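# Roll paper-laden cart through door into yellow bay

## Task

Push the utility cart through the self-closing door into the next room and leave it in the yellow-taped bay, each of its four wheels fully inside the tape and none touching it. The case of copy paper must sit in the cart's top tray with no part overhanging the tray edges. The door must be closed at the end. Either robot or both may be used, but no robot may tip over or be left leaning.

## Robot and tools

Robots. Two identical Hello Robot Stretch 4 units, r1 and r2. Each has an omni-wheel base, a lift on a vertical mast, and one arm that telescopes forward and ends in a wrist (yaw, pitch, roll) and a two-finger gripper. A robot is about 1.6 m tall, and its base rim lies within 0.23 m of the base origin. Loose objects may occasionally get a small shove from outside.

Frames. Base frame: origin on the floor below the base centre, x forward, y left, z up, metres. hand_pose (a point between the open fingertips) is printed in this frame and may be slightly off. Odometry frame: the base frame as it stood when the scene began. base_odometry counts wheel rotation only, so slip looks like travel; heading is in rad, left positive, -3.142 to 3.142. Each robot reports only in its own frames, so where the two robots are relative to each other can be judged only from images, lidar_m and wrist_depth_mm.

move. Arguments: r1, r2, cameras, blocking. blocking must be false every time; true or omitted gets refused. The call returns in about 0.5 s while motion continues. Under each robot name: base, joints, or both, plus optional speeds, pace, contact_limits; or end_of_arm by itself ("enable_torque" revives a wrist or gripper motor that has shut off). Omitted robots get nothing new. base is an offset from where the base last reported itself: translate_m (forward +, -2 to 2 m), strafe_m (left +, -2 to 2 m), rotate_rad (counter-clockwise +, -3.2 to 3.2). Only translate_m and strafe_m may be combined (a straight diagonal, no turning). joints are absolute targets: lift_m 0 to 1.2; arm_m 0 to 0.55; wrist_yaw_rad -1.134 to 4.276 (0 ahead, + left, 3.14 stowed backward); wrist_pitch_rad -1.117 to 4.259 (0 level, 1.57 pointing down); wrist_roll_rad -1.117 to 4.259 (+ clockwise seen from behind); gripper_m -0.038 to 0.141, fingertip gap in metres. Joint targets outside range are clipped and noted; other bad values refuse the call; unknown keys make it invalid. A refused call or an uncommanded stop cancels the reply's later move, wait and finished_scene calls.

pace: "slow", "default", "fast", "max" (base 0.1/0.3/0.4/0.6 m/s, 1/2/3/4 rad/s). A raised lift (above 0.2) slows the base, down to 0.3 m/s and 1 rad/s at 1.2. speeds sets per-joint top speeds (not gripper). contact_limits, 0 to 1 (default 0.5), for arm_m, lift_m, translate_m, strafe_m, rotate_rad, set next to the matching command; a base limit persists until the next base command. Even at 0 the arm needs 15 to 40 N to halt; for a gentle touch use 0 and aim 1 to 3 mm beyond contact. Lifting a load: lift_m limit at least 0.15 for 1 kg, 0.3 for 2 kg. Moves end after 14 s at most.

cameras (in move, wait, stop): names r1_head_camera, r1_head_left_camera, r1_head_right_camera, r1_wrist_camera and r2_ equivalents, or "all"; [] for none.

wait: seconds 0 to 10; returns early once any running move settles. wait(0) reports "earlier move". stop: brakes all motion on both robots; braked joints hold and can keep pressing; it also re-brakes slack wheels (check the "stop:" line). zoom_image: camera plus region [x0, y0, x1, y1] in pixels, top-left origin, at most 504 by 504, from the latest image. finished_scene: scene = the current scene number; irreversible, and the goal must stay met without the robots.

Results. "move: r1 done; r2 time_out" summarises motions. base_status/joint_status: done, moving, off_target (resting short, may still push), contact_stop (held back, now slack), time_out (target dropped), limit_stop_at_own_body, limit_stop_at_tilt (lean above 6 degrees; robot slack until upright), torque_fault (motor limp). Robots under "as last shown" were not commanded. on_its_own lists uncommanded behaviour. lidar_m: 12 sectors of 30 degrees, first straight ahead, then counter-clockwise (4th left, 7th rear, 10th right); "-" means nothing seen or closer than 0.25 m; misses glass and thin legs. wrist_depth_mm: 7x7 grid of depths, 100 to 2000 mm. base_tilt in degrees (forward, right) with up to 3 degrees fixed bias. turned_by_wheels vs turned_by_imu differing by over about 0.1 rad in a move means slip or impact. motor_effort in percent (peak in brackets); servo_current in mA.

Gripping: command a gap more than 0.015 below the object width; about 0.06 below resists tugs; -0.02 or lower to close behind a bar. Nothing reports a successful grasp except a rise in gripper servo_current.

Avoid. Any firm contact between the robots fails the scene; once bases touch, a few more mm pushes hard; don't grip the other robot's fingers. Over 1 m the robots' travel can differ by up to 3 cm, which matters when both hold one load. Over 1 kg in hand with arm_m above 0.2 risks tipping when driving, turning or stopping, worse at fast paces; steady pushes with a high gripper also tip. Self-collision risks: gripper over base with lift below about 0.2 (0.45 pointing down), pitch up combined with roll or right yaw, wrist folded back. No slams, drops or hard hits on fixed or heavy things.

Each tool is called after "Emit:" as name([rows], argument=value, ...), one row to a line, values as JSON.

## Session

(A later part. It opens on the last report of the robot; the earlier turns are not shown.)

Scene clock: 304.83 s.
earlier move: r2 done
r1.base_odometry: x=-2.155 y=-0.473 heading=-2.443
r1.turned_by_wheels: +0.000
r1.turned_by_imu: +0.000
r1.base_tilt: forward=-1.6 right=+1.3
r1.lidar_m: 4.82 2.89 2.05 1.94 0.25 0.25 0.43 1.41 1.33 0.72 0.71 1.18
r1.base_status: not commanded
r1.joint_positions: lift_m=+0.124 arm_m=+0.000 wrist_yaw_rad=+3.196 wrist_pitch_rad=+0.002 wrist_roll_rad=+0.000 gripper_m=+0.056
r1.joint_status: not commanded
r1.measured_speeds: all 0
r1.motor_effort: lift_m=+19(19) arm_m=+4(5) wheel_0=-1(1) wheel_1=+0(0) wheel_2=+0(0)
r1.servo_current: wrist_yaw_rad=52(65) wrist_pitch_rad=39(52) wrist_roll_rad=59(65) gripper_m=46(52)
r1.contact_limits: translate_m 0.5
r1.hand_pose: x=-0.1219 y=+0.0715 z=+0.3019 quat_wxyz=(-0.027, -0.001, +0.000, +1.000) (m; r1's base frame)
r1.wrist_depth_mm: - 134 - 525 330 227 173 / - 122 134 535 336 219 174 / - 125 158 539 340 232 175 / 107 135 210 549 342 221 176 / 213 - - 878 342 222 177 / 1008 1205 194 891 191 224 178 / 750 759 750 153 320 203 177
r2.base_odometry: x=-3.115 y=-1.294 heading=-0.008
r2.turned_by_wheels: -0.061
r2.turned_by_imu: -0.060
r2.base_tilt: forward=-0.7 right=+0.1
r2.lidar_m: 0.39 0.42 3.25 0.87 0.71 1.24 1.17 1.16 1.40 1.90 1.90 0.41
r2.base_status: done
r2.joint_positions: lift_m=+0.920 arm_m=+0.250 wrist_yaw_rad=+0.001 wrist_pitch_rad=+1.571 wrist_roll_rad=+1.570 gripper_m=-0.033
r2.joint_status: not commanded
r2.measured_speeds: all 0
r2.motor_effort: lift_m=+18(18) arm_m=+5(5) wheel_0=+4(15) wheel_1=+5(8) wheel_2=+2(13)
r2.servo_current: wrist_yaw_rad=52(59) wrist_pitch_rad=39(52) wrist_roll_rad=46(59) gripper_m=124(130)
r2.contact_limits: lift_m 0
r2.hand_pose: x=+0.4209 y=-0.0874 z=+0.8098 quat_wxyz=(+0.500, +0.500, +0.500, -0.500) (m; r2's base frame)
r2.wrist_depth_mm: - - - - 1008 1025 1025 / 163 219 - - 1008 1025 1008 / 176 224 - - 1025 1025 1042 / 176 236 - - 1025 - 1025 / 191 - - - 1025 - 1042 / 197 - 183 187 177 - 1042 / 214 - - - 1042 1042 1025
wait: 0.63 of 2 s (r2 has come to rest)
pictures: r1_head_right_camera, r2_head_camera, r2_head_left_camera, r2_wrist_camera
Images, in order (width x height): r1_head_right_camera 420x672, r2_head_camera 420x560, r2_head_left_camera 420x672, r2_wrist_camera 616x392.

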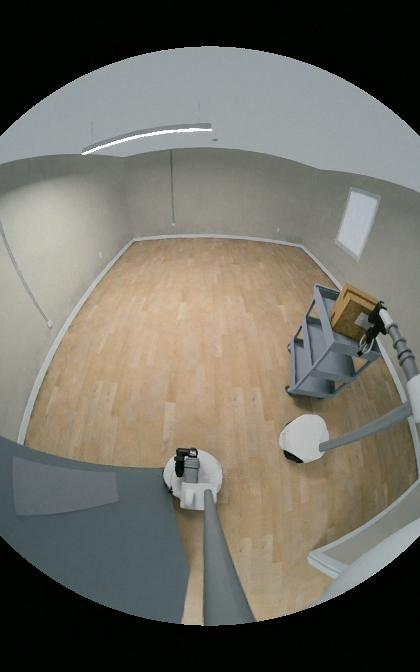

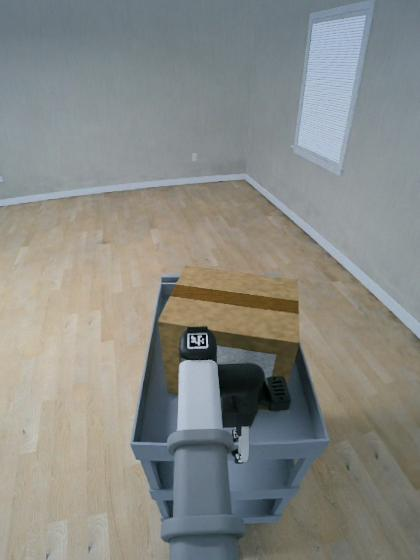

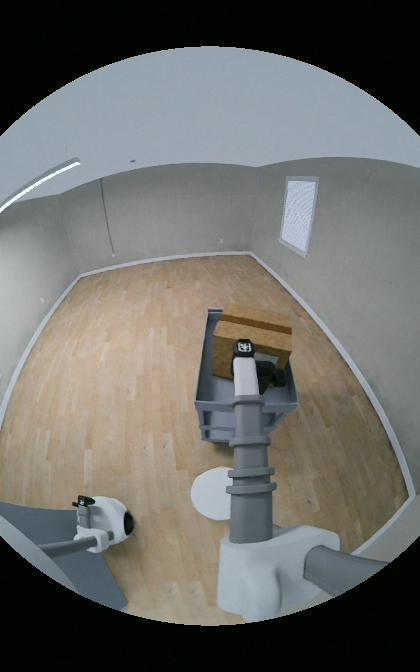

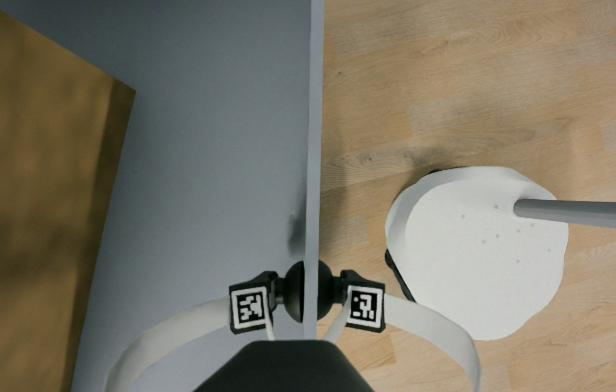

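Emit:
move(blocking=false, r2={"base":{"translate_m":-0.9},"pace":"slow","contact_limits":{"translate_m":0.4}})

Emit:
wait(seconds=5, cameras=["r2_wrist_camera"])

Emit:
wait(seconds=6, cameras=["r2_head_camera","r2_wrist_camera","r1_head_right_camera","r2_head_left_camera","r2_head_right_camera"])

Scene clock: 319.00 s.
move: r2 moving
r1: as last shown
r1.base_tilt: forward=-1.6 right=+1.2
r1.lidar_m: 4.83 2.88 2.04 1.91 0.26 0.25 0.44 1.39 1.33 0.68 0.72 1.17
r1.motor_effort: lift_m=+19(19) arm_m=+4(4) wheel_0=+0(0) wheel_1=+0(0) wheel_2=+0(0)
r1.servo_current: wrist_yaw_rad=26(59) wrist_pitch_rad=39(52) wrist_roll_rad=46(52) gripper_m=39(46)
r1.contact_limits: translate_m 0.5
r1.wrist_depth_mm: - 135 - 525 330 228 173 / - 122 134 530 336 219 174 / - 125 158 535 340 232 176 / 108 135 209 549 342 221 176 / 213 - - 866 343 224 177 / 1008 1205 193 878 191 224 177 / 750 741 750 153 322 203 177
r2.base_odometry: x=-3.127 y=-1.294 heading=-0.008
r2.turned_by_wheels: +0.000
r2.turned_by_imu: +0.000
r2.base_tilt: forward=-0.6 right=+0.1
r2.lidar_m: 0.40 0.42 3.27 0.82 0.69 1.23 1.13 1.15 1.38 1.89 1.90 0.42
r2.base_status: translate_m moving
r2.joint_positions: lift_m=+0.920 arm_m=+0.250 wrist_yaw_rad=+0.001 wrist_pitch_rad=+1.571 wrist_roll_rad=+1.570 gripper_m=-0.033
r2.joint_status: not commanded
r2.measured_speeds: translate_m=-0.047 strafe_m=+0.000 rotate_rad=+0.000 lift_m=+0.000 arm_m=+0.000 wrist_yaw_rad=+0.000 wrist_pitch_rad=+0.000 wrist_roll_rad=+0.000
r2.motor_effort: lift_m=+17(18) arm_m=+5(5) wheel_0=-5(7) wheel_1=-7(7) wheel_2=+10(10)
r2.servo_current: wrist_yaw_rad=46(52) wrist_pitch_rad=33(46) wrist_roll_rad=52(52) gripper_m=124(130)
r2.contact_limits: lift_m 0; translate_m 0.4
r2.hand_pose: x=+0.4209 y=-0.0874 z=+0.8098 quat_wxyz=(+0.500, +0.500, +0.500, -0.500) (m; r2's base frame)
r2.wrist_depth_mm: - - - - 1008 1025 1025 / 173 227 - - 1025 1008 1008 / 175 230 - - 1025 1008 1025 / 190 238 - - 1008 - 1008 / 196 - - 204 1042 - - / 207 - 183 199 177 - 1025 / 224 - - - 1025 1025 1025
pictures: none

Scene clock: 324.00 s.
earlier move: r2 moving
r1.base_odometry: x=-2.155 y=-0.473 heading=-2.443
r1.turned_by_wheels: +0.000
r1.turned_by_imu: +0.000
r1.base_tilt: forward=-1.6 right=+1.3
r1.lidar_m: 4.82 2.90 2.05 1.94 0.25 0.25 0.45 1.40 0.63 0.62 0.82 3.80
r1.base_status: not commanded
r1.joint_positions: lift_m=+0.124 arm_m=+0.000 wrist_yaw_rad=+3.196 wrist_pitch_rad=+0.002 wrist_roll_rad=+0.000 gripper_m=+0.056
r1.joint_status: not commanded
r1.measured_speeds: all 0
r1.motor_effort: lift_m=+19(19) arm_m=+4(5) wheel_0=+0(1) wheel_1=+0(1) wheel_2=+0(0)
r1.servo_current: wrist_yaw_rad=78(78) wrist_pitch_rad=39(52) wrist_roll_rad=46(65) gripper_m=46(46)
r1.contact_limits: translate_m 0.5
r1.hand_pose: x=-0.1219 y=+0.0715 z=+0.3019 quat_wxyz=(-0.027, -0.001, +0.000, +1.000) (m; r1's base frame)
r1.wrist_depth_mm: - 134 - 530 330 228 173 / - 122 135 535 334 220 174 / - 125 158 535 338 230 176 / 107 135 210 549 343 223 177 / 213 - - 891 342 224 177 / 1025 1229 193 878 190 224 177 / 750 741 750 153 322 202 178
r2.base_odometry: x=-3.615 y=-1.290 heading=-0.009
r2.turned_by_wheels: -0.001
r2.turned_by_imu: -0.003
r2.base_tilt: forward=-0.7 right=+0.1
r2.lidar_m: 0.42 5.11 0.65 0.63 0.91 1.02 3.64 0.66 0.81 1.50 2.00 0.41
r2.base_status: translate_m moving
r2.joint_positions: lift_m=+0.920 arm_m=+0.250 wrist_yaw_rad=+0.002 wrist_pitch_rad=+1.562 wrist_roll_rad=+1.570 gripper_m=-0.033
r2.joint_status: not commanded
r2.measured_speeds: translate_m=-0.101 strafe_m=+0.002 rotate_rad=+0.003 lift_m=+0.000 arm_m=+0.000 wrist_yaw_rad=+0.000 wrist_pitch_rad=+0.000 wrist_roll_rad=+0.001
r2.motor_effort: lift_m=+18(18) arm_m=-3(5) wheel_0=-13(17) wheel_1=-8(10) wheel_2=+8(16)
r2.servo_current: wrist_yaw_rad=39(65) wrist_pitch_rad=52(59) wrist_roll_rad=52(59) gripper_m=111(130)
r2.contact_limits: lift_m 0; translate_m 0.4
r2.hand_pose: x=+0.4237 y=-0.0874 z=+0.8098 quat_wxyz=(+0.503, +0.502, +0.498, -0.497) (m; r2's base frame)
r2.wrist_depth_mm: 145 195 - - 1025 1008 976 / 157 217 - - 1025 991 1008 / 176 226 - - 1025 1008 991 / 204 - - - 1008 - 798 / 221 - - 173 1008 - - / 239 156 179 187 178 - 991 / - 131 - - - 1008 1008
wait: 5.00 s; no rest
pictures: r2_wrist_camera
Images, in order (width x height): r2_wrist_camera 616x392.

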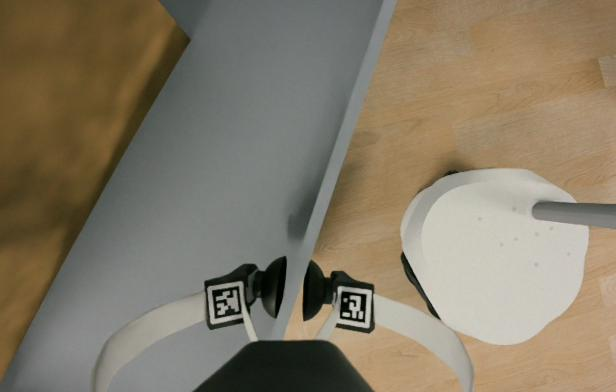

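Scene clock: 328.80 s.
earlier move: r2 done
r1.base_odometry: x=-2.155 y=-0.473 heading=-2.443
r1.turned_by_wheels: +0.000
r1.turned_by_imu: +0.000
r1.base_tilt: forward=-1.6 right=+1.3
r1.lidar_m: 4.83 2.93 2.05 1.95 0.25 0.25 0.42 0.77 0.77 0.71 1.07 3.80
r1.base_status: not commanded
r1.joint_positions: lift_m=+0.124 arm_m=+0.000 wrist_yaw_rad=+3.196 wrist_pitch_rad=+0.002 wrist_roll_rad=+0.000 gripper_m=+0.056
r1.joint_status: not commanded
r1.measured_speeds: all 0
r1.motor_effort: lift_m=+19(19) arm_m=+4(5) wheel_0=+0(1) wheel_1=+0(1) wheel_2=+0(0)
r1.servo_current: wrist_yaw_rad=52(78) wrist_pitch_rad=39(52) wrist_roll_rad=52(72) gripper_m=46(46)
r1.contact_limits: translate_m 0.5
r1.hand_pose: x=-0.1219 y=+0.0715 z=+0.3019 quat_wxyz=(-0.027, -0.001, +0.000, +1.000) (m; r1's base frame)
r1.wrist_depth_mm: - 134 - 521 329 228 173 / - 122 135 535 334 220 174 / - 125 158 539 338 232 175 / 108 135 211 549 342 221 177 / 213 - - 878 343 224 177 / 1025 1205 193 891 190 224 178 / 750 750 759 153 320 202 177
r2.base_odometry: x=-4.015 y=-1.286 heading=-0.009
r2.turned_by_wheels: +0.000
r2.turned_by_imu: -0.002
r2.base_tilt: forward=-0.6 right=+0.1
r2.lidar_m: 0.41 5.07 0.75 0.79 0.75 3.21 3.25 0.43 0.37 0.64 2.06 0.38
r2.base_status: done
r2.joint_positions: lift_m=+0.920 arm_m=+0.250 wrist_yaw_rad=+0.000 wrist_pitch_rad=+1.563 wrist_roll_rad=+1.571 gripper_m=-0.033
r2.joint_status: not commanded
r2.measured_speeds: all 0
r2.motor_effort: lift_m=+17(18) arm_m=-4(5) wheel_0=-11(17) wheel_1=-7(10) wheel_2=+2(16)
r2.servo_current: wrist_yaw_rad=39(65) wrist_pitch_rad=52(59) wrist_roll_rad=46(65) gripper_m=124(130)
r2.contact_limits: lift_m 0; translate_m 0.4
r2.hand_pose: x=+0.4231 y=-0.0874 z=+0.8098 quat_wxyz=(+0.502, +0.502, +0.498, -0.498) (m; r2's base frame)
r2.wrist_depth_mm: 130 163 218 - - - - / 157 196 238 - - 1042 917 / 178 225 - - 171 1025 1008 / 211 - - - - - 1008 / 243 - - 180 1042 - - / - 156 178 189 178 - 991 / - 132 - - 1025 1008 1025
wait: 4.80 of 6 s (r2 has come to rest)
pictures: r1_head_right_camera, r2_head_camera, r2_head_left_camera, r2_head_right_camera, r2_wrist_camera
Images, in order (width x height): r1_head_right_camera 420x672, r2_head_camera 420x560, r2_head_left_camera 420x672, r2_head_right_camera 420x672, r2_wrist_camera 616x392.

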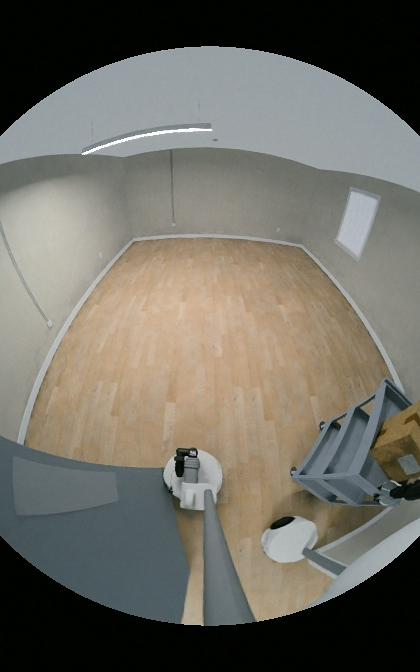

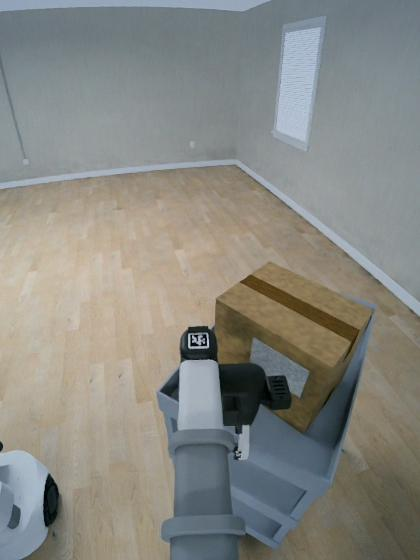

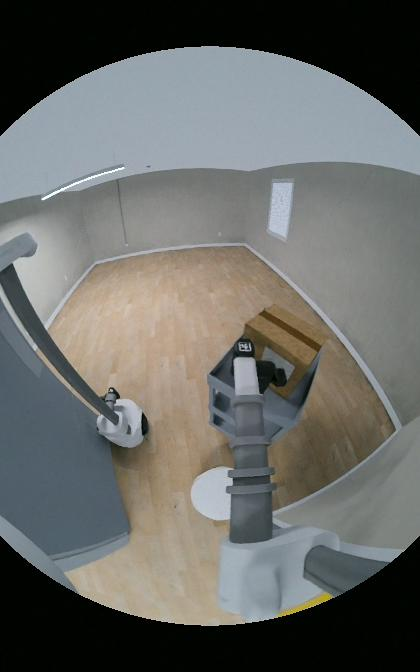

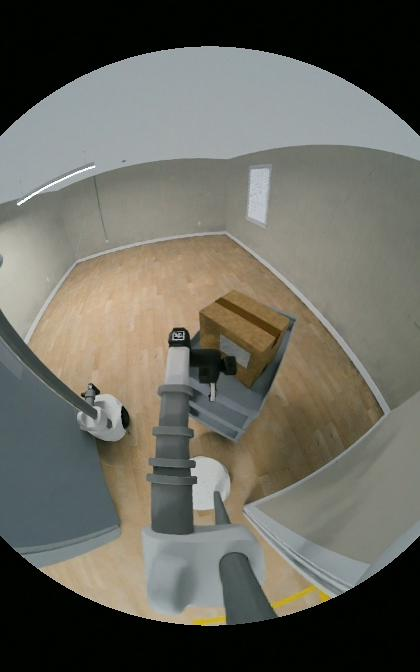

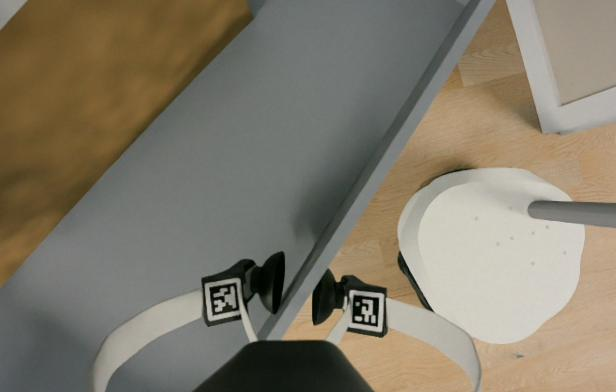

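Emit:
move(blocking=false, r2={"base":{"translate_m":-0.52,"strafe_m":0.08},"pace":"slow","contact_limits":{"translate_m":0.4}})

Emit:
wait(seconds=7, cameras=["r2_head_camera","r2_wrist_camera","r2_head_left_camera","r2_head_right_camera"])

Scene clock: 359.93 s.
move: r2 moving
r1: as last shown
r1.lidar_m: 4.83 2.89 2.05 1.94 0.25 0.25 0.44 0.78 0.75 0.71 1.07 3.82
r1.motor_effort: lift_m=+19(19) arm_m=+4(5) wheel_0=+0(0) wheel_1=+0(0) wheel_2=+0(0)
r1.servo_current: wrist_yaw_rad=52(59) wrist_pitch_rad=46(46) wrist_roll_rad=46(65) gripper_m=46(52)
r1.contact_limits: translate_m 0.5
r1.wrist_depth_mm: - 134 - 525 332 228 173 / - 121 135 525 338 219 174 / - 125 159 539 338 232 176 / 108 135 210 539 342 221 177 / 213 - - 891 343 223 177 / 991 1205 194 904 191 224 177 / 750 759 759 153 324 202 177
r2.base_odometry: x=-4.027 y=-1.284 heading=-0.011
r2.turned_by_wheels: -0.001
r2.turned_by_imu: -0.001
r2.base_tilt: forward=-0.6 right=+0.1
r2.lidar_m: 0.43 5.07 0.75 0.79 0.75 3.19 3.23 3.22 0.37 0.62 2.10 0.39
r2.base_status: translate_m moving; strafe_m moving
r2.joint_positions: lift_m=+0.920 arm_m=+0.250 wrist_yaw_rad=+0.000 wrist_pitch_rad=+1.563 wrist_roll_rad=+1.571 gripper_m=-0.033
r2.joint_status: not commanded
r2.measured_speeds: translate_m=-0.049 strafe_m=+0.008 rotate_rad=+0.000 lift_m=+0.000 arm_m=+0.000 wrist_yaw_rad=+0.000 wrist_pitch_rad=+0.000 wrist_roll_rad=+0.001
r2.motor_effort: lift_m=+18(18) arm_m=-4(4) wheel_0=-15(16) wheel_1=-9(11) wheel_2=+8(9)
r2.servo_current: wrist_yaw_rad=39(59) wrist_pitch_rad=52(52) wrist_roll_rad=52(59) gripper_m=124(130)
r2.contact_limits: lift_m 0; translate_m 0.4
r2.hand_pose: x=+0.4231 y=-0.0874 z=+0.8098 quat_wxyz=(+0.502, +0.502, +0.498, -0.498) (m; r2's base frame)
r2.wrist_depth_mm: 136 172 216 - - 175 - / 157 202 - - - 1008 917 / 179 233 - - 171 1025 1008 / 222 - - - 1025 - 798 / 248 - - 173 1025 - - / - 159 179 196 178 - 1008 / - - - - 1025 1008 1025
pictures: none

Scene clock: 365.97 s.
earlier move: r2 done
r1.base_odometry: x=-2.155 y=-0.473 heading=-2.443
r1.turned_by_wheels: +0.000
r1.turned_by_imu: +0.000
r1.base_tilt: forward=-1.6 right=+1.3
r1.lidar_m: 4.83 2.90 2.04 1.93 0.25 0.25 0.43 0.93 0.80 1.07 2.86 3.77
r1.base_status: not commanded
r1.joint_positions: lift_m=+0.124 arm_m=+0.000 wrist_yaw_rad=+3.196 wrist_pitch_rad=+0.002 wrist_roll_rad=+0.000 gripper_m=+0.056
r1.joint_status: not commanded
r1.measured_speeds: all 0
r1.motor_effort: lift_m=+19(19) arm_m=+4(5) wheel_0=+0(1) wheel_1=+0(0) wheel_2=+0(0)
r1.servo_current: wrist_yaw_rad=52(78) wrist_pitch_rad=46(52) wrist_roll_rad=46(72) gripper_m=39(52)
r1.contact_limits: translate_m 0.5
r1.hand_pose: x=-0.1219 y=+0.0715 z=+0.3019 quat_wxyz=(-0.027, -0.001, +0.000, +1.000) (m; r1's base frame)
r1.wrist_depth_mm: - 134 - 521 330 228 173 / - 122 135 530 336 219 174 / - 125 158 535 340 232 175 / 108 135 211 549 342 221 176 / 213 1118 - 866 343 223 177 / 223 1078 195 891 191 224 177 / 759 750 750 153 322 202 177
r2.base_odometry: x=-4.534 y=-1.200 heading=-0.011
r2.turned_by_wheels: +0.000
r2.turned_by_imu: -0.005
r2.base_tilt: forward=-0.7 right=+0.1
r2.lidar_m: 0.41 1.03 0.66 0.55 2.44 2.92 2.74 2.76 2.63 2.29 0.42 0.32
r2.base_status: done
r2.joint_positions: lift_m=+0.920 arm_m=+0.250 wrist_yaw_rad=-0.001 wrist_pitch_rad=+1.567 wrist_roll_rad=+1.572 gripper_m=-0.033
r2.joint_status: not commanded
r2.measured_speeds: all 0
r2.motor_effort: lift_m=+18(18) arm_m=-4(4) wheel_0=-13(20) wheel_1=-5(11) wheel_2=+0(9)
r2.servo_current: wrist_yaw_rad=39(65) wrist_pitch_rad=46(59) wrist_roll_rad=52(59) gripper_m=124(130)
r2.contact_limits: lift_m 0; translate_m 0.4
r2.hand_pose: x=+0.4221 y=-0.0874 z=+0.8098 quat_wxyz=(+0.501, +0.501, +0.499, -0.499) (m; r2's base frame)
r2.wrist_depth_mm: 131 157 190 229 - 237 213 / 157 197 230 - - - 183 / 199 236 - - - 170 1025 / 241 - - - - - 1008 / - - - - - - - / - 158 177 194 178 - 1008 / - - - - 1025 1025 1025
wait: 6.03 of 7 s (r2 has come to rest)
pictures: r2_head_camera, r2_head_left_camera, r2_head_right_camera, r2_wrist_camera
Images, in order (width x height): r2_head_camera 420x560, r2_head_left_camera 420x672, r2_head_right_camera 420x672, r2_wrist_camera 616x392.

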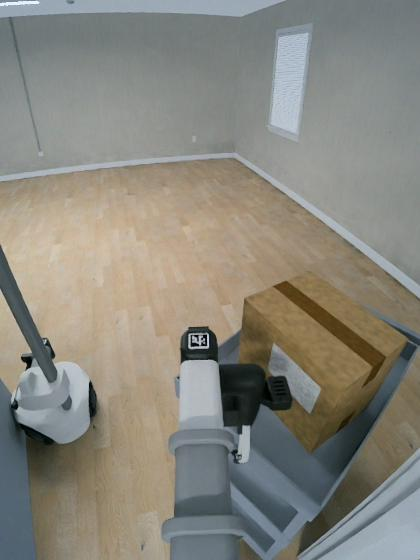

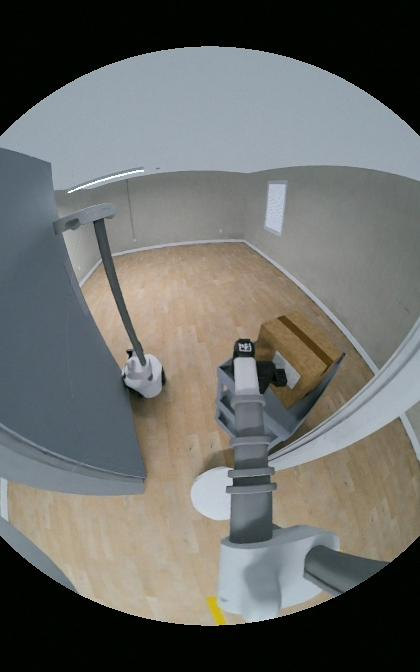

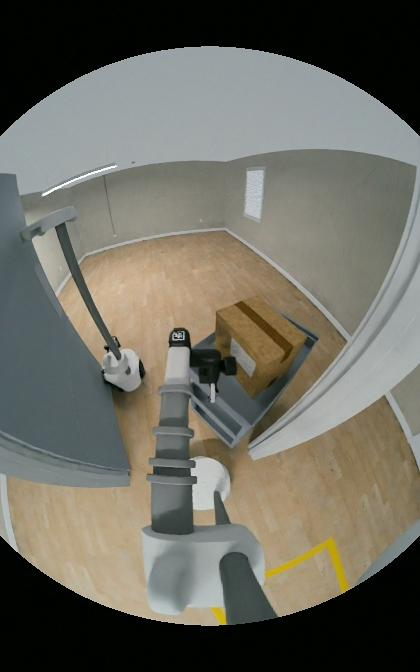

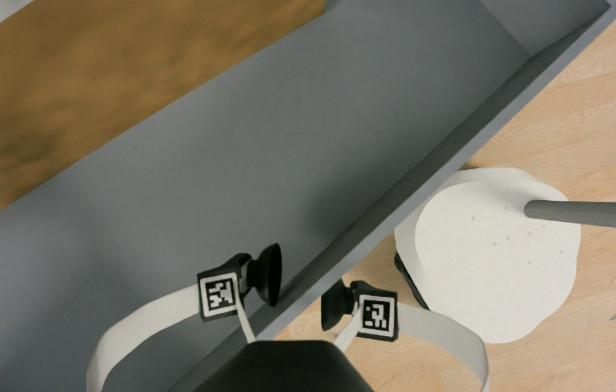

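Emit:
move(blocking=false, cameras=["all"])

Scene clock: 387.63 s.
r1.base_odometry: x=-2.155 y=-0.473 heading=-2.443
r1.turned_by_wheels: +0.000
r1.turned_by_imu: +0.000
r1.base_tilt: forward=-1.6 right=+1.3
r1.lidar_m: 4.83 2.87 2.02 1.93 0.25 0.25 0.45 0.92 0.80 1.04 2.87 3.80
r1.base_status: not commanded
r1.joint_positions: lift_m=+0.124 arm_m=+0.000 wrist_yaw_rad=+3.196 wrist_pitch_rad=+0.002 wrist_roll_rad=+0.000 gripper_m=+0.056
r1.joint_status: not commanded
r1.measured_speeds: all 0
r1.motor_effort: lift_m=+19(19) arm_m=+4(5) wheel_0=+0(1) wheel_1=+0(0) wheel_2=+0(0)
r1.servo_current: wrist_yaw_rad=39(78) wrist_pitch_rad=39(52) wrist_roll_rad=46(72) gripper_m=46(52)
r1.contact_limits: translate_m 0.5
r1.hand_pose: x=-0.1219 y=+0.0715 z=+0.3019 quat_wxyz=(-0.027, -0.001, +0.000, +1.000) (m; r1's base frame)
r1.wrist_depth_mm: - 135 - 525 329 227 173 / - 122 135 530 336 219 174 / - 125 158 535 338 232 175 / 108 135 209 554 343 222 176 / 212 1118 - 891 343 224 177 / 222 1098 193 891 191 223 177 / 750 750 750 154 322 202 178
r2.base_odometry: x=-4.534 y=-1.200 heading=-0.011
r2.turned_by_wheels: +0.000
r2.turned_by_imu: +0.000
r2.base_tilt: forward=-0.6 right=+0.1
r2.lidar_m: 0.42 1.03 0.64 0.57 2.48 2.92 2.74 2.73 2.61 2.28 0.41 0.33
r2.base_status: done
r2.joint_positions: lift_m=+0.920 arm_m=+0.250 wrist_yaw_rad=-0.001 wrist_pitch_rad=+1.567 wrist_roll_rad=+1.572 gripper_m=-0.033
r2.joint_status: not commanded
r2.measured_speeds: all 0
r2.motor_effort: lift_m=+18(18) arm_m=-4(4) wheel_0=-12(20) wheel_1=-5(11) wheel_2=+1(9)
r2.servo_current: wrist_yaw_rad=46(65) wrist_pitch_rad=46(59) wrist_roll_rad=52(59) gripper_m=124(130)
r2.contact_limits: lift_m 0; translate_m 0.4
r2.hand_pose: x=+0.4221 y=-0.0874 z=+0.8098 quat_wxyz=(+0.501, +0.501, +0.499, -0.499) (m; r2's base frame)
r2.wrist_depth_mm: 131 157 189 229 - 237 213 / 157 196 230 - - - 184 / 200 235 - - - 170 991 / 240 - - - - - 1025 / - - - - - - - / - 158 178 193 178 - 1025 / - - - - 1025 1008 1025
pictures: r1_head_camera, r1_head_left_camera, r1_head_right_camera, r1_wrist_camera, r2_head_camera, r2_head_left_camera, r2_head_right_camera, r2_wrist_camera
Images, in order (width x height): r1_head_camera 420x560, r1_head_left_camera 420x672, r1_head_right_camera 420x672, r1_wrist_camera 616x392, r2_head_camera 420x560, r2_head_left_camera 420x672, r2_head_right_camera 420x672, r2_wrist_camera 616x392.

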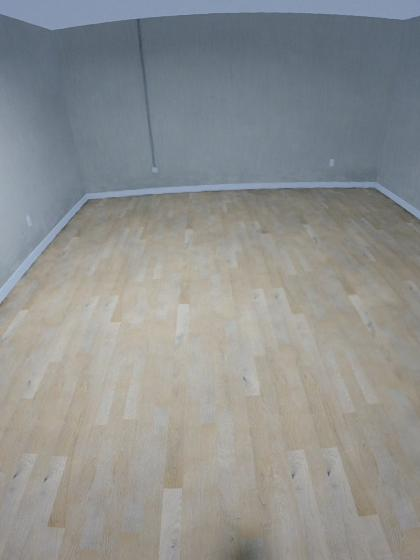

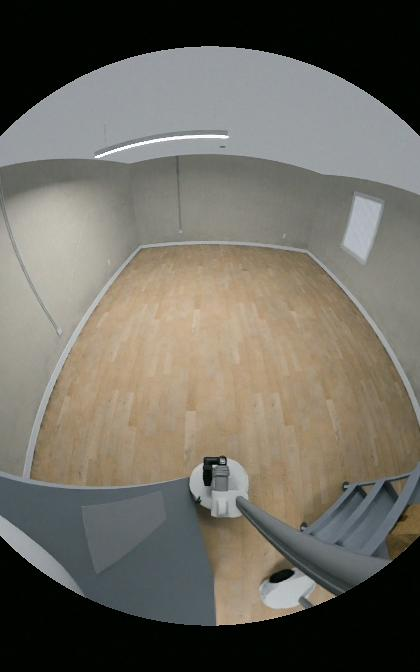

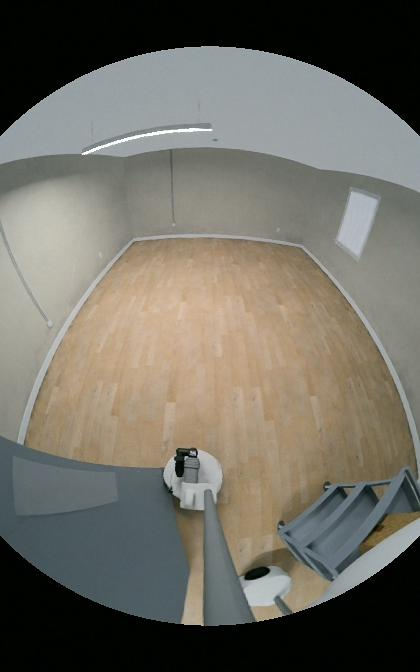

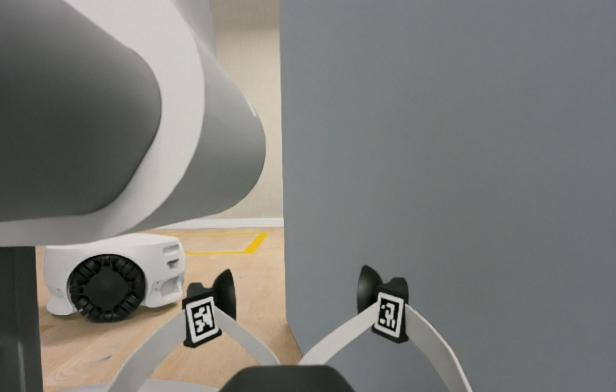

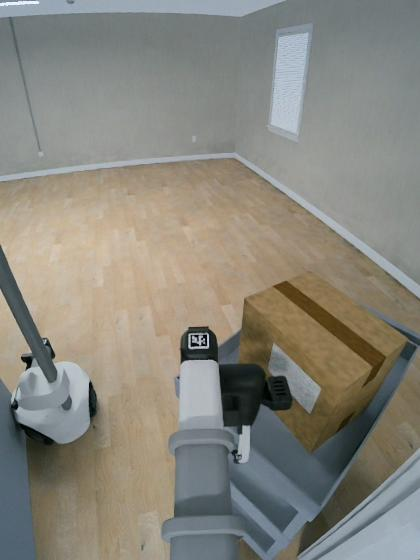

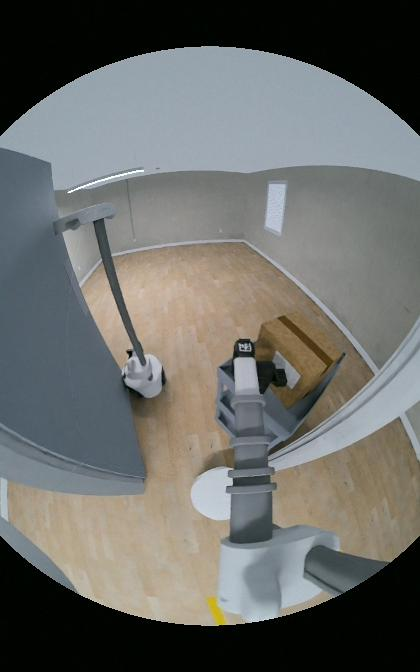

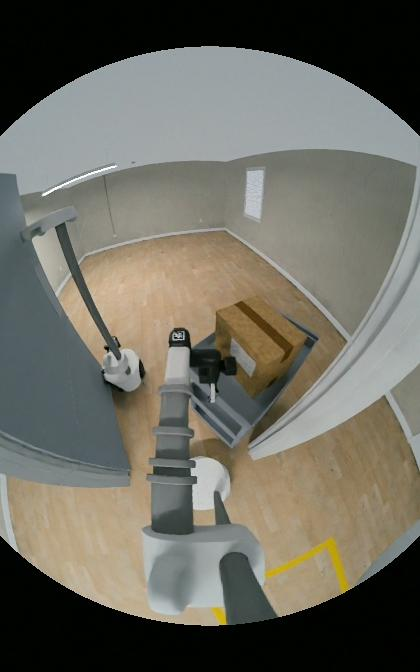

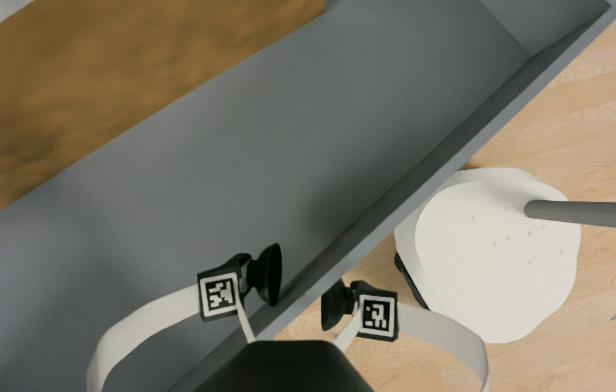

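Emit:
move(blocking=false, r2={"base":{"translate_m":-0.22,"strafe_m":0.07},"pace":"slow","contact_limits":{"translate_m":0.4}})

Emit:
wait(seconds=4, cameras=["r2_head_camera","r2_head_right_camera","r2_wrist_camera"])

Scene clock: 392.90 s.
move: r2 moving
r1: as last shown
r1.base_tilt: forward=-1.6 right=+1.2
r1.lidar_m: 4.84 2.90 2.04 1.93 0.25 0.25 0.45 0.92 0.79 1.07 2.87 3.78
r1.motor_effort: lift_m=+19(19) arm_m=+4(4) wheel_0=+0(1) wheel_1=+0(0) wheel_2=+0(0)
r1.servo_current: wrist_yaw_rad=52(65) wrist_pitch_rad=39(46) wrist_roll_rad=52(65) gripper_m=39(46)
r1.contact_limits: translate_m 0.5
r1.wrist_depth_mm: - 134 - 521 330 228 173 / - 122 134 530 334 220 174 / - 125 158 535 340 231 175 / 108 136 211 544 340 222 176 / 214 1118 - 878 342 223 177 / 1008 1118 193 891 190 224 177 / 750 750 759 154 322 202 177
r2.base_odometry: x=-4.546 y=-1.196 heading=-0.012
r2.turned_by_wheels: -0.002
r2.turned_by_imu: -0.001
r2.base_tilt: forward=-0.6 right=+0.1
r2.lidar_m: 0.41 1.01 0.62 0.56 2.44 2.88 2.75 2.75 2.60 2.31 0.43 0.32
r2.base_status: translate_m moving; strafe_m moving
r2.joint_positions: lift_m=+0.920 arm_m=+0.250 wrist_yaw_rad=-0.001 wrist_pitch_rad=+1.567 wrist_roll_rad=+1.572 gripper_m=-0.033
r2.joint_status: not commanded
r2.measured_speeds: translate_m=-0.049 strafe_m=+0.016 rotate_rad=-0.002 lift_m=+0.000 arm_m=+0.000 wrist_yaw_rad=+0.000 wrist_pitch_rad=+0.000 wrist_roll_rad=+0.001
r2.motor_effort: lift_m=+18(18) arm_m=-4(4) wheel_0=-19(23) wheel_1=-7(7) wheel_2=+5(6)
r2.servo_current: wrist_yaw_rad=39(52) wrist_pitch_rad=46(46) wrist_roll_rad=39(52) gripper_m=117(124)
r2.contact_limits: lift_m 0; translate_m 0.4
r2.hand_pose: x=+0.4221 y=-0.0874 z=+0.8098 quat_wxyz=(+0.501, +0.501, +0.499, -0.499) (m; r2's base frame)
r2.wrist_depth_mm: 134 160 196 227 - 233 208 / 162 203 237 - - - 991 / 206 236 - - - 1008 1008 / 242 - - - - - 1008 / - - 195 179 1025 - - / - 155 178 197 177 - 1008 / - 131 174 - 1025 1008 1008
pictures: none

Scene clock: 395.93 s.
earlier move: r2 done
r1.base_odometry: x=-2.155 y=-0.473 heading=-2.443
r1.turned_by_wheels: +0.000
r1.turned_by_imu: +0.000
r1.base_tilt: forward=-1.6 right=+1.3
r1.lidar_m: 4.84 2.91 2.04 1.92 0.25 0.25 0.43 0.82 0.87 2.79 2.89 3.79
r1.base_status: not commanded
r1.joint_positions: lift_m=+0.124 arm_m=+0.000 wrist_yaw_rad=+3.196 wrist_pitch_rad=+0.002 wrist_roll_rad=+0.000 gripper_m=+0.056
r1.joint_status: not commanded
r1.measured_speeds: all 0
r1.motor_effort: lift_m=+19(19) arm_m=+4(5) wheel_0=+0(1) wheel_1=+0(0) wheel_2=+0(0)
r1.servo_current: wrist_yaw_rad=46(65) wrist_pitch_rad=46(52) wrist_roll_rad=39(65) gripper_m=46(52)
r1.contact_limits: translate_m 0.5
r1.hand_pose: x=-0.1219 y=+0.0715 z=+0.3019 quat_wxyz=(-0.027, -0.001, +0.000, +1.000) (m; r1's base frame)
r1.wrist_depth_mm: - 134 - 525 332 227 173 / - 122 134 530 336 220 174 / - 124 158 539 338 231 175 / 108 135 210 544 343 222 176 / 213 1229 1537 891 343 223 177 / 223 1205 192 891 191 224 177 / 759 759 750 153 322 203 177
r2.base_odometry: x=-4.752 y=-1.128 heading=-0.012
r2.turned_by_wheels: +0.001
r2.turned_by_imu: -0.001
r2.base_tilt: forward=-0.7 right=+0.1
r2.lidar_m: 0.39 1.00 0.53 0.54 2.34 2.78 2.57 2.55 2.73 2.41 0.60 0.35
r2.base_status: done
r2.joint_positions: lift_m=+0.920 arm_m=+0.250 wrist_yaw_rad=-0.001 wrist_pitch_rad=+1.567 wrist_roll_rad=+1.572 gripper_m=-0.033
r2.joint_status: not commanded
r2.measured_speeds: all 0
r2.motor_effort: lift_m=+18(18) arm_m=-4(4) wheel_0=-9(24) wheel_1=-7(10) wheel_2=+5(7)
r2.servo_current: wrist_yaw_rad=52(59) wrist_pitch_rad=39(52) wrist_roll_rad=46(65) gripper_m=117(130)
r2.contact_limits: lift_m 0; translate_m 0.4
r2.hand_pose: x=+0.4219 y=-0.0874 z=+0.8098 quat_wxyz=(+0.501, +0.501, +0.499, -0.499) (m; r2's base frame)
r2.wrist_depth_mm: 127 154 198 - - 229 991 / 156 191 238 - - - 1008 / 178 230 - - - 1008 1025 / 224 - - - - - 1008 / - - - 181 976 - - / - 157 179 195 178 - 1008 / - 133 - - 1025 1008 1025
wait: 3.03 of 4 s (r2 has come to rest)
pictures: r2_head_camera, r2_head_right_camera, r2_wrist_camera
Images, in order (width x height): r2_head_camera 420x560, r2_head_right_camera 420x672, r2_wrist_camera 616x392.

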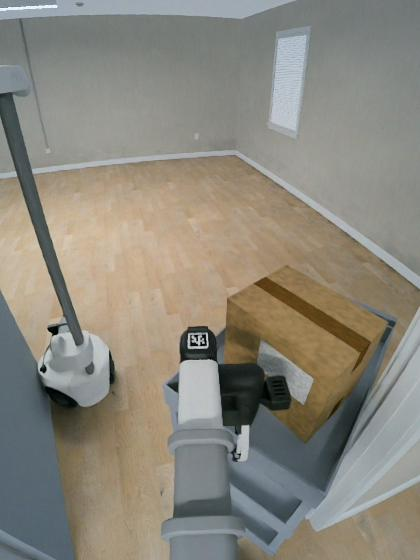

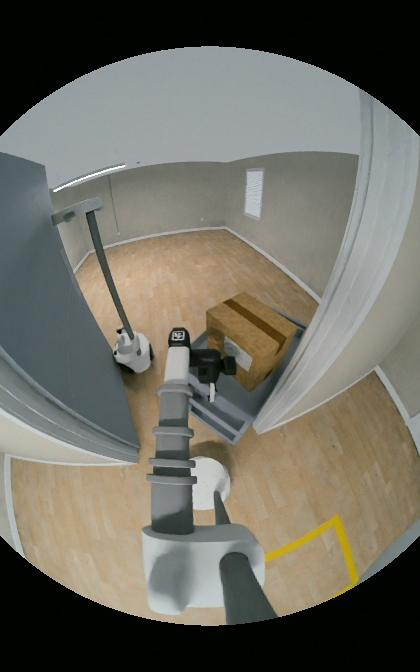

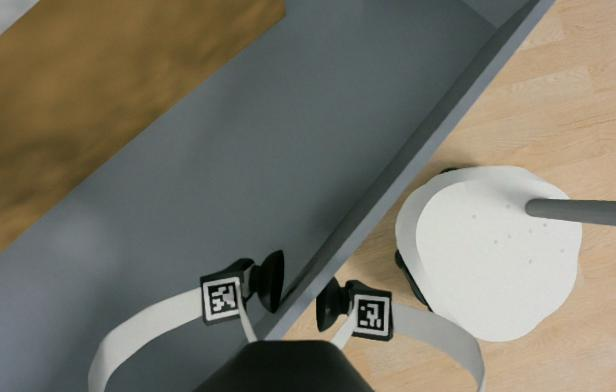

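Emit:
move(blocking=false, r2={"base":{"translate_m":-0.22,"strafe_m":0.02},"pace":"slow","contact_limits":{"translate_m":0.4}})

Emit:
wait(seconds=4, cameras=["r2_head_camera","r2_head_right_camera","r2_wrist_camera"])

Scene clock: 403.20 s.
move: r2 moving
r1: as last shown
r1.lidar_m: 4.82 2.91 2.03 1.95 0.25 0.25 0.43 0.85 0.86 2.79 2.88 3.75
r1.motor_effort: lift_m=+19(19) arm_m=+4(4) wheel_0=+0(1) wheel_1=+0(0) wheel_2=+0(0)
r1.servo_current: wrist_yaw_rad=52(59) wrist_pitch_rad=46(46) wrist_roll_rad=46(65) gripper_m=39(52)
r1.contact_limits: translate_m 0.5
r1.wrist_depth_mm: - 135 - 525 330 227 173 / - 122 134 530 336 220 174 / - 124 158 539 338 231 175 / 108 135 210 549 340 220 176 / 213 1281 1537 878 345 223 177 / 224 1182 192 891 191 224 178 / 759 768 750 154 325 202 177
r2.base_odometry: x=-4.765 y=-1.127 heading=-0.012
r2.turned_by_wheels: +0.000
r2.turned_by_imu: +0.000
r2.base_tilt: forward=-0.6 right=+0.1
r2.lidar_m: 0.43 0.98 0.53 0.51 2.31 2.76 2.55 2.55 2.71 2.42 0.60 0.35
r2.base_status: translate_m moving; strafe_m moving
r2.joint_positions: lift_m=+0.920 arm_m=+0.250 wrist_yaw_rad=-0.001 wrist_pitch_rad=+1.567 wrist_roll_rad=+1.572 gripper_m=-0.033
r2.joint_status: not commanded
r2.measured_speeds: translate_m=-0.049 strafe_m=+0.005 rotate_rad=+0.002 lift_m=+0.000 arm_m=+0.000 wrist_yaw_rad=+0.000 wrist_pitch_rad=+0.000 wrist_roll_rad=+0.000
r2.motor_effort: lift_m=+18(18) arm_m=-4(4) wheel_0=-10(13) wheel_1=-7(8) wheel_2=+10(10)
r2.servo_current: wrist_yaw_rad=59(59) wrist_pitch_rad=33(46) wrist_roll_rad=52(59) gripper_m=124(124)
r2.contact_limits: lift_m 0; translate_m 0.4
r2.hand_pose: x=+0.4219 y=-0.0874 z=+0.8098 quat_wxyz=(+0.501, +0.501, +0.499, -0.499) (m; r2's base frame)
r2.wrist_depth_mm: 130 163 206 - - 185 1008 / 154 195 240 - - 179 1025 / 188 235 - - - 1042 1008 / 229 - - - - - 778 / - - - 172 1008 - - / - 159 178 194 178 - 1008 / - - - - 1025 1025 1008
pictures: none

Scene clock: 406.20 s.
earlier move: r2 done
r1.base_odometry: x=-2.155 y=-0.473 heading=-2.443
r1.turned_by_wheels: +0.000
r1.turned_by_imu: +0.000
r1.base_tilt: forward=-1.6 right=+1.3
r1.lidar_m: 4.83 2.91 2.02 1.93 0.25 0.25 0.44 0.83 0.82 2.81 2.86 3.78
r1.base_status: not commanded
r1.joint_positions: lift_m=+0.124 arm_m=+0.000 wrist_yaw_rad=+3.196 wrist_pitch_rad=+0.002 wrist_roll_rad=+0.000 gripper_m=+0.056
r1.joint_status: not commanded
r1.measured_speeds: all 0
r1.motor_effort: lift_m=+19(19) arm_m=+4(5) wheel_0=+0(1) wheel_1=+0(0) wheel_2=+0(0)
r1.servo_current: wrist_yaw_rad=59(78) wrist_pitch_rad=39(52) wrist_roll_rad=46(65) gripper_m=46(52)
r1.contact_limits: translate_m 0.5
r1.hand_pose: x=-0.1219 y=+0.0715 z=+0.3019 quat_wxyz=(-0.027, -0.001, +0.000, +1.000) (m; r1's base frame)
r1.wrist_depth_mm: - 134 - 525 332 227 173 / - 122 134 530 334 220 175 / - 125 158 539 342 231 175 / 108 135 210 544 342 221 176 / 137 1078 1537 878 342 223 177 / 224 1098 192 891 191 224 178 / 741 750 741 153 324 203 178
r2.base_odometry: x=-4.972 y=-1.105 heading=-0.011
r2.turned_by_wheels: +0.001
r2.turned_by_imu: +0.002
r2.base_tilt: forward=-0.7 right=+0.1
r2.lidar_m: 0.41 0.71 0.61 0.98 2.27 2.66 2.36 2.35 2.77 2.48 0.90 0.40
r2.base_status: done
r2.joint_positions: lift_m=+0.920 arm_m=+0.250 wrist_yaw_rad=-0.001 wrist_pitch_rad=+1.567 wrist_roll_rad=+1.572 gripper_m=-0.033
r2.joint_status: not commanded
r2.measured_speeds: all 0
r2.motor_effort: lift_m=+18(18) arm_m=-4(4) wheel_0=+0(13) wheel_1=-5(9) wheel_2=+9(12)
r2.servo_current: wrist_yaw_rad=39(59) wrist_pitch_rad=39(52) wrist_roll_rad=46(65) gripper_m=124(124)
r2.contact_limits: lift_m 0; translate_m 0.4
r2.hand_pose: x=+0.4219 y=-0.0874 z=+0.8098 quat_wxyz=(+0.501, +0.501, +0.499, -0.499) (m; r2's base frame)
r2.wrist_depth_mm: 136 180 - - - 1008 991 / 156 206 - - 1025 1025 1025 / 166 223 - - 1025 1025 1008 / 198 242 - - 1008 - 1025 / 224 - - - 1025 - - / 239 - 181 195 177 - 1008 / - - - - 1042 1008 1025
wait: 3.00 of 4 s (r2 has come to rest)
pictures: r2_head_camera, r2_head_right_camera, r2_wrist_camera
Images, in order (width x height): r2_head_camera 420x560, r2_head_right_camera 420x672, r2_wrist_camera 616x392.

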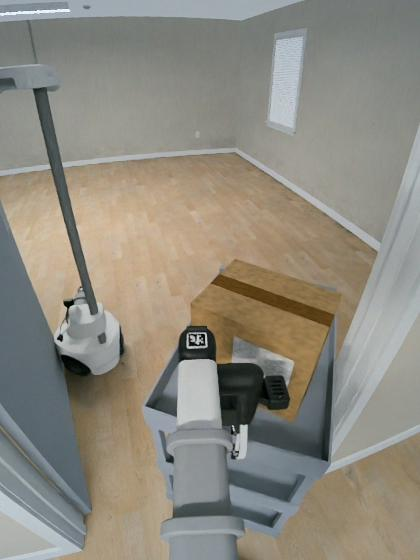

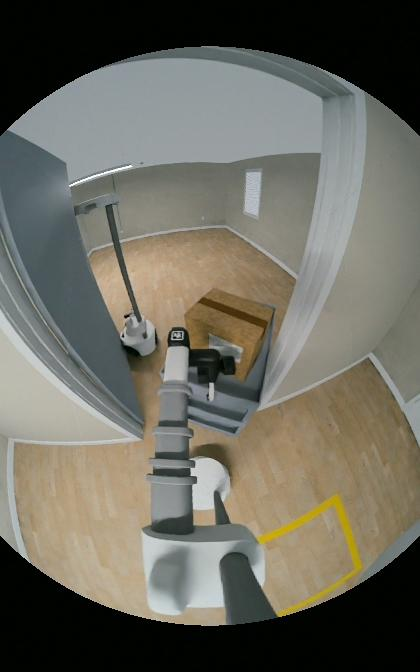

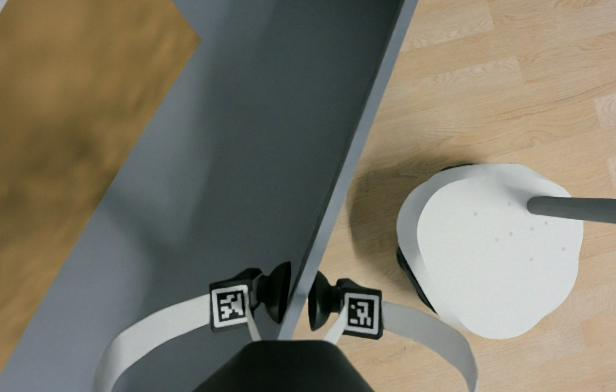

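Emit:
move(blocking=false, r2={"base":{"translate_m":-0.25},"pace":"slow","contact_limits":{"translate_m":0.4}})

Emit:
wait(seconds=4, cameras=["r2_head_camera","r2_head_right_camera","r2_wrist_camera"])

Scene clock: 416.73 s.
move: r2 moving
r1: as last shown
r1.base_tilt: forward=-1.6 right=+1.2
r1.lidar_m: 4.83 2.89 2.05 1.92 0.25 0.25 0.41 0.84 0.81 2.79 2.86 3.79
r1.motor_effort: lift_m=+19(19) arm_m=+4(4) wheel_0=+0(1) wheel_1=+0(0) wheel_2=+0(0)
r1.servo_current: wrist_yaw_rad=46(59) wrist_pitch_rad=46(52) wrist_roll_rad=46(59) gripper_m=39(46)
r1.contact_limits: translate_m 0.5
r1.wrist_depth_mm: - 134 - 525 332 228 173 / - 122 135 530 334 219 174 / - 125 158 539 340 231 175 / 108 135 211 544 343 222 176 / 137 - 1499 878 345 223 177 / 224 1098 192 891 191 224 177 / 741 750 759 153 322 202 177
r2.base_odometry: x=-4.984 y=-1.105 heading=-0.011
r2.turned_by_wheels: +0.000
r2.turned_by_imu: +0.001
r2.base_tilt: forward=-0.7 right=+0.1
r2.lidar_m: 0.41 0.55 0.60 0.99 2.26 2.68 2.32 2.33 2.75 2.49 0.94 0.41
r2.base_status: translate_m moving
r2.joint_positions: lift_m=+0.920 arm_m=+0.250 wrist_yaw_rad=-0.001 wrist_pitch_rad=+1.567 wrist_roll_rad=+1.572 gripper_m=-0.033
r2.joint_status: not commanded
r2.measured_speeds: translate_m=-0.048 strafe_m=+0.000 rotate_rad=+0.000 lift_m=+0.000 arm_m=+0.000 wrist_yaw_rad=+0.000 wrist_pitch_rad=-0.005 wrist_roll_rad=+0.000
r2.motor_effort: lift_m=+18(18) arm_m=-4(4) wheel_0=-3(6) wheel_1=-7(9) wheel_2=+14(14)
r2.servo_current: wrist_yaw_rad=39(52) wrist_pitch_rad=39(46) wrist_roll_rad=52(59) gripper_m=117(124)
r2.contact_limits: lift_m 0; translate_m 0.4
r2.hand_pose: x=+0.4220 y=-0.0874 z=+0.8098 quat_wxyz=(+0.501, +0.501, +0.499, -0.499) (m; r2's base frame)
r2.wrist_depth_mm: 141 189 - - - 1025 991 / 155 213 - - 1008 1008 1008 / 174 229 - - 1025 1008 1008 / 204 - - - 1008 - 788 / 226 - - 194 1025 - - / 248 - 179 192 177 - 1008 / - 133 - - - 1042 1025
pictures: none

Scene clock: 420.00 s.
earlier move: r2 done
r1.base_odometry: x=-2.155 y=-0.473 heading=-2.443
r1.turned_by_wheels: +0.000
r1.turned_by_imu: +0.000
r1.base_tilt: forward=-1.6 right=+1.3
r1.lidar_m: 4.82 2.90 2.04 1.94 0.25 0.25 0.44 0.74 1.03 2.81 2.87 3.79
r1.base_status: not commanded
r1.joint_positions: lift_m=+0.124 arm_m=+0.000 wrist_yaw_rad=+3.196 wrist_pitch_rad=+0.002 wrist_roll_rad=+0.000 gripper_m=+0.056
r1.joint_status: not commanded
r1.measured_speeds: all 0
r1.motor_effort: lift_m=+19(19) arm_m=+4(5) wheel_0=+0(1) wheel_1=+0(0) wheel_2=+0(0)
r1.servo_current: wrist_yaw_rad=52(65) wrist_pitch_rad=46(52) wrist_roll_rad=46(78) gripper_m=39(46)
r1.contact_limits: translate_m 0.5
r1.hand_pose: x=-0.1219 y=+0.0715 z=+0.3019 quat_wxyz=(-0.027, -0.001, +0.000, +1.000) (m; r1's base frame)
r1.wrist_depth_mm: - 134 - 521 330 228 173 / - 122 135 535 336 219 175 / - 125 158 535 340 231 176 / 107 135 210 544 343 221 177 / 137 - 1661 878 343 224 177 / 222 1078 192 891 191 224 177 / 750 759 750 153 324 203 177
r2.base_odometry: x=-5.222 y=-1.103 heading=-0.011
r2.turned_by_wheels: +0.000
r2.turned_by_imu: +0.001
r2.base_tilt: forward=-0.7 right=+0.1
r2.lidar_m: 0.39 0.39 0.81 1.44 2.21 2.42 2.12 2.11 2.50 2.52 1.37 0.44
r2.base_status: done
r2.joint_positions: lift_m=+0.920 arm_m=+0.250 wrist_yaw_rad=+0.000 wrist_pitch_rad=+1.566 wrist_roll_rad=+1.571 gripper_m=-0.033
r2.joint_status: not commanded
r2.measured_speeds: all 0
r2.motor_effort: lift_m=+18(18) arm_m=-4(4) wheel_0=-4(8) wheel_1=-5(9) wheel_2=+9(16)
r2.servo_current: wrist_yaw_rad=46(59) wrist_pitch_rad=46(52) wrist_roll_rad=52(65) gripper_m=117(130)
r2.contact_limits: lift_m 0; translate_m 0.4
r2.hand_pose: x=+0.4221 y=-0.0874 z=+0.8098 quat_wxyz=(+0.501, +0.501, +0.499, -0.499) (m; r2's base frame)
r2.wrist_depth_mm: - - - 1025 1025 1008 1008 / - - - 1025 1025 1008 1025 / 200 - - 1008 1025 1025 1008 / 206 246 - 1025 1025 - 1025 / 208 - - 211 1025 - - / 211 158 181 188 179 - 1008 / 214 157 - - - 1042 1025
wait: 3.27 of 4 s (r2 has come to rest)
pictures: r2_head_camera, r2_head_right_camera, r2_wrist_camera
Images, in order (width x height): r2_head_camera 420x560, r2_head_right_camera 420x672, r2_wrist_camera 616x392.

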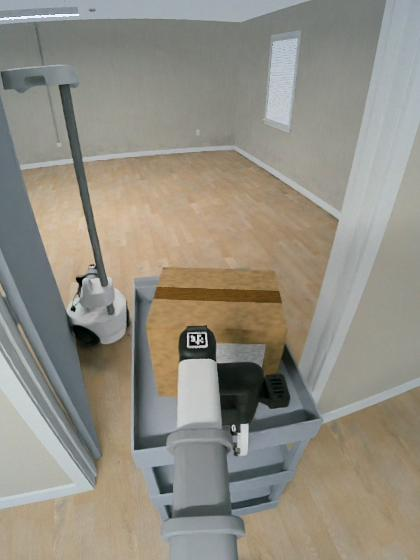

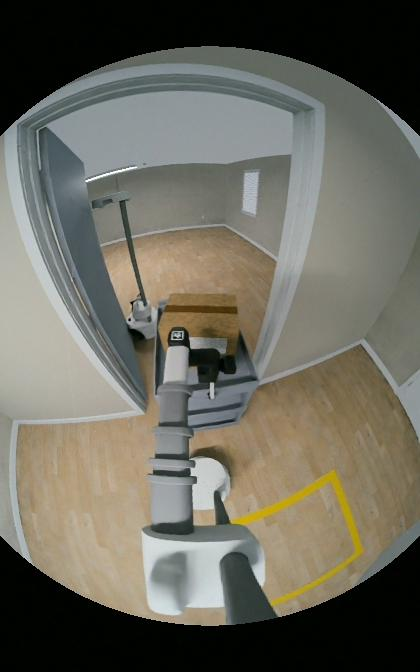

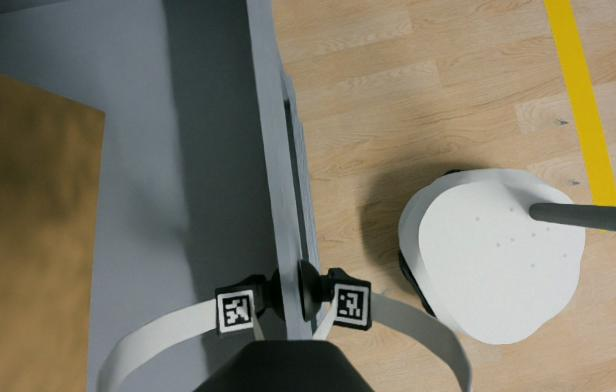

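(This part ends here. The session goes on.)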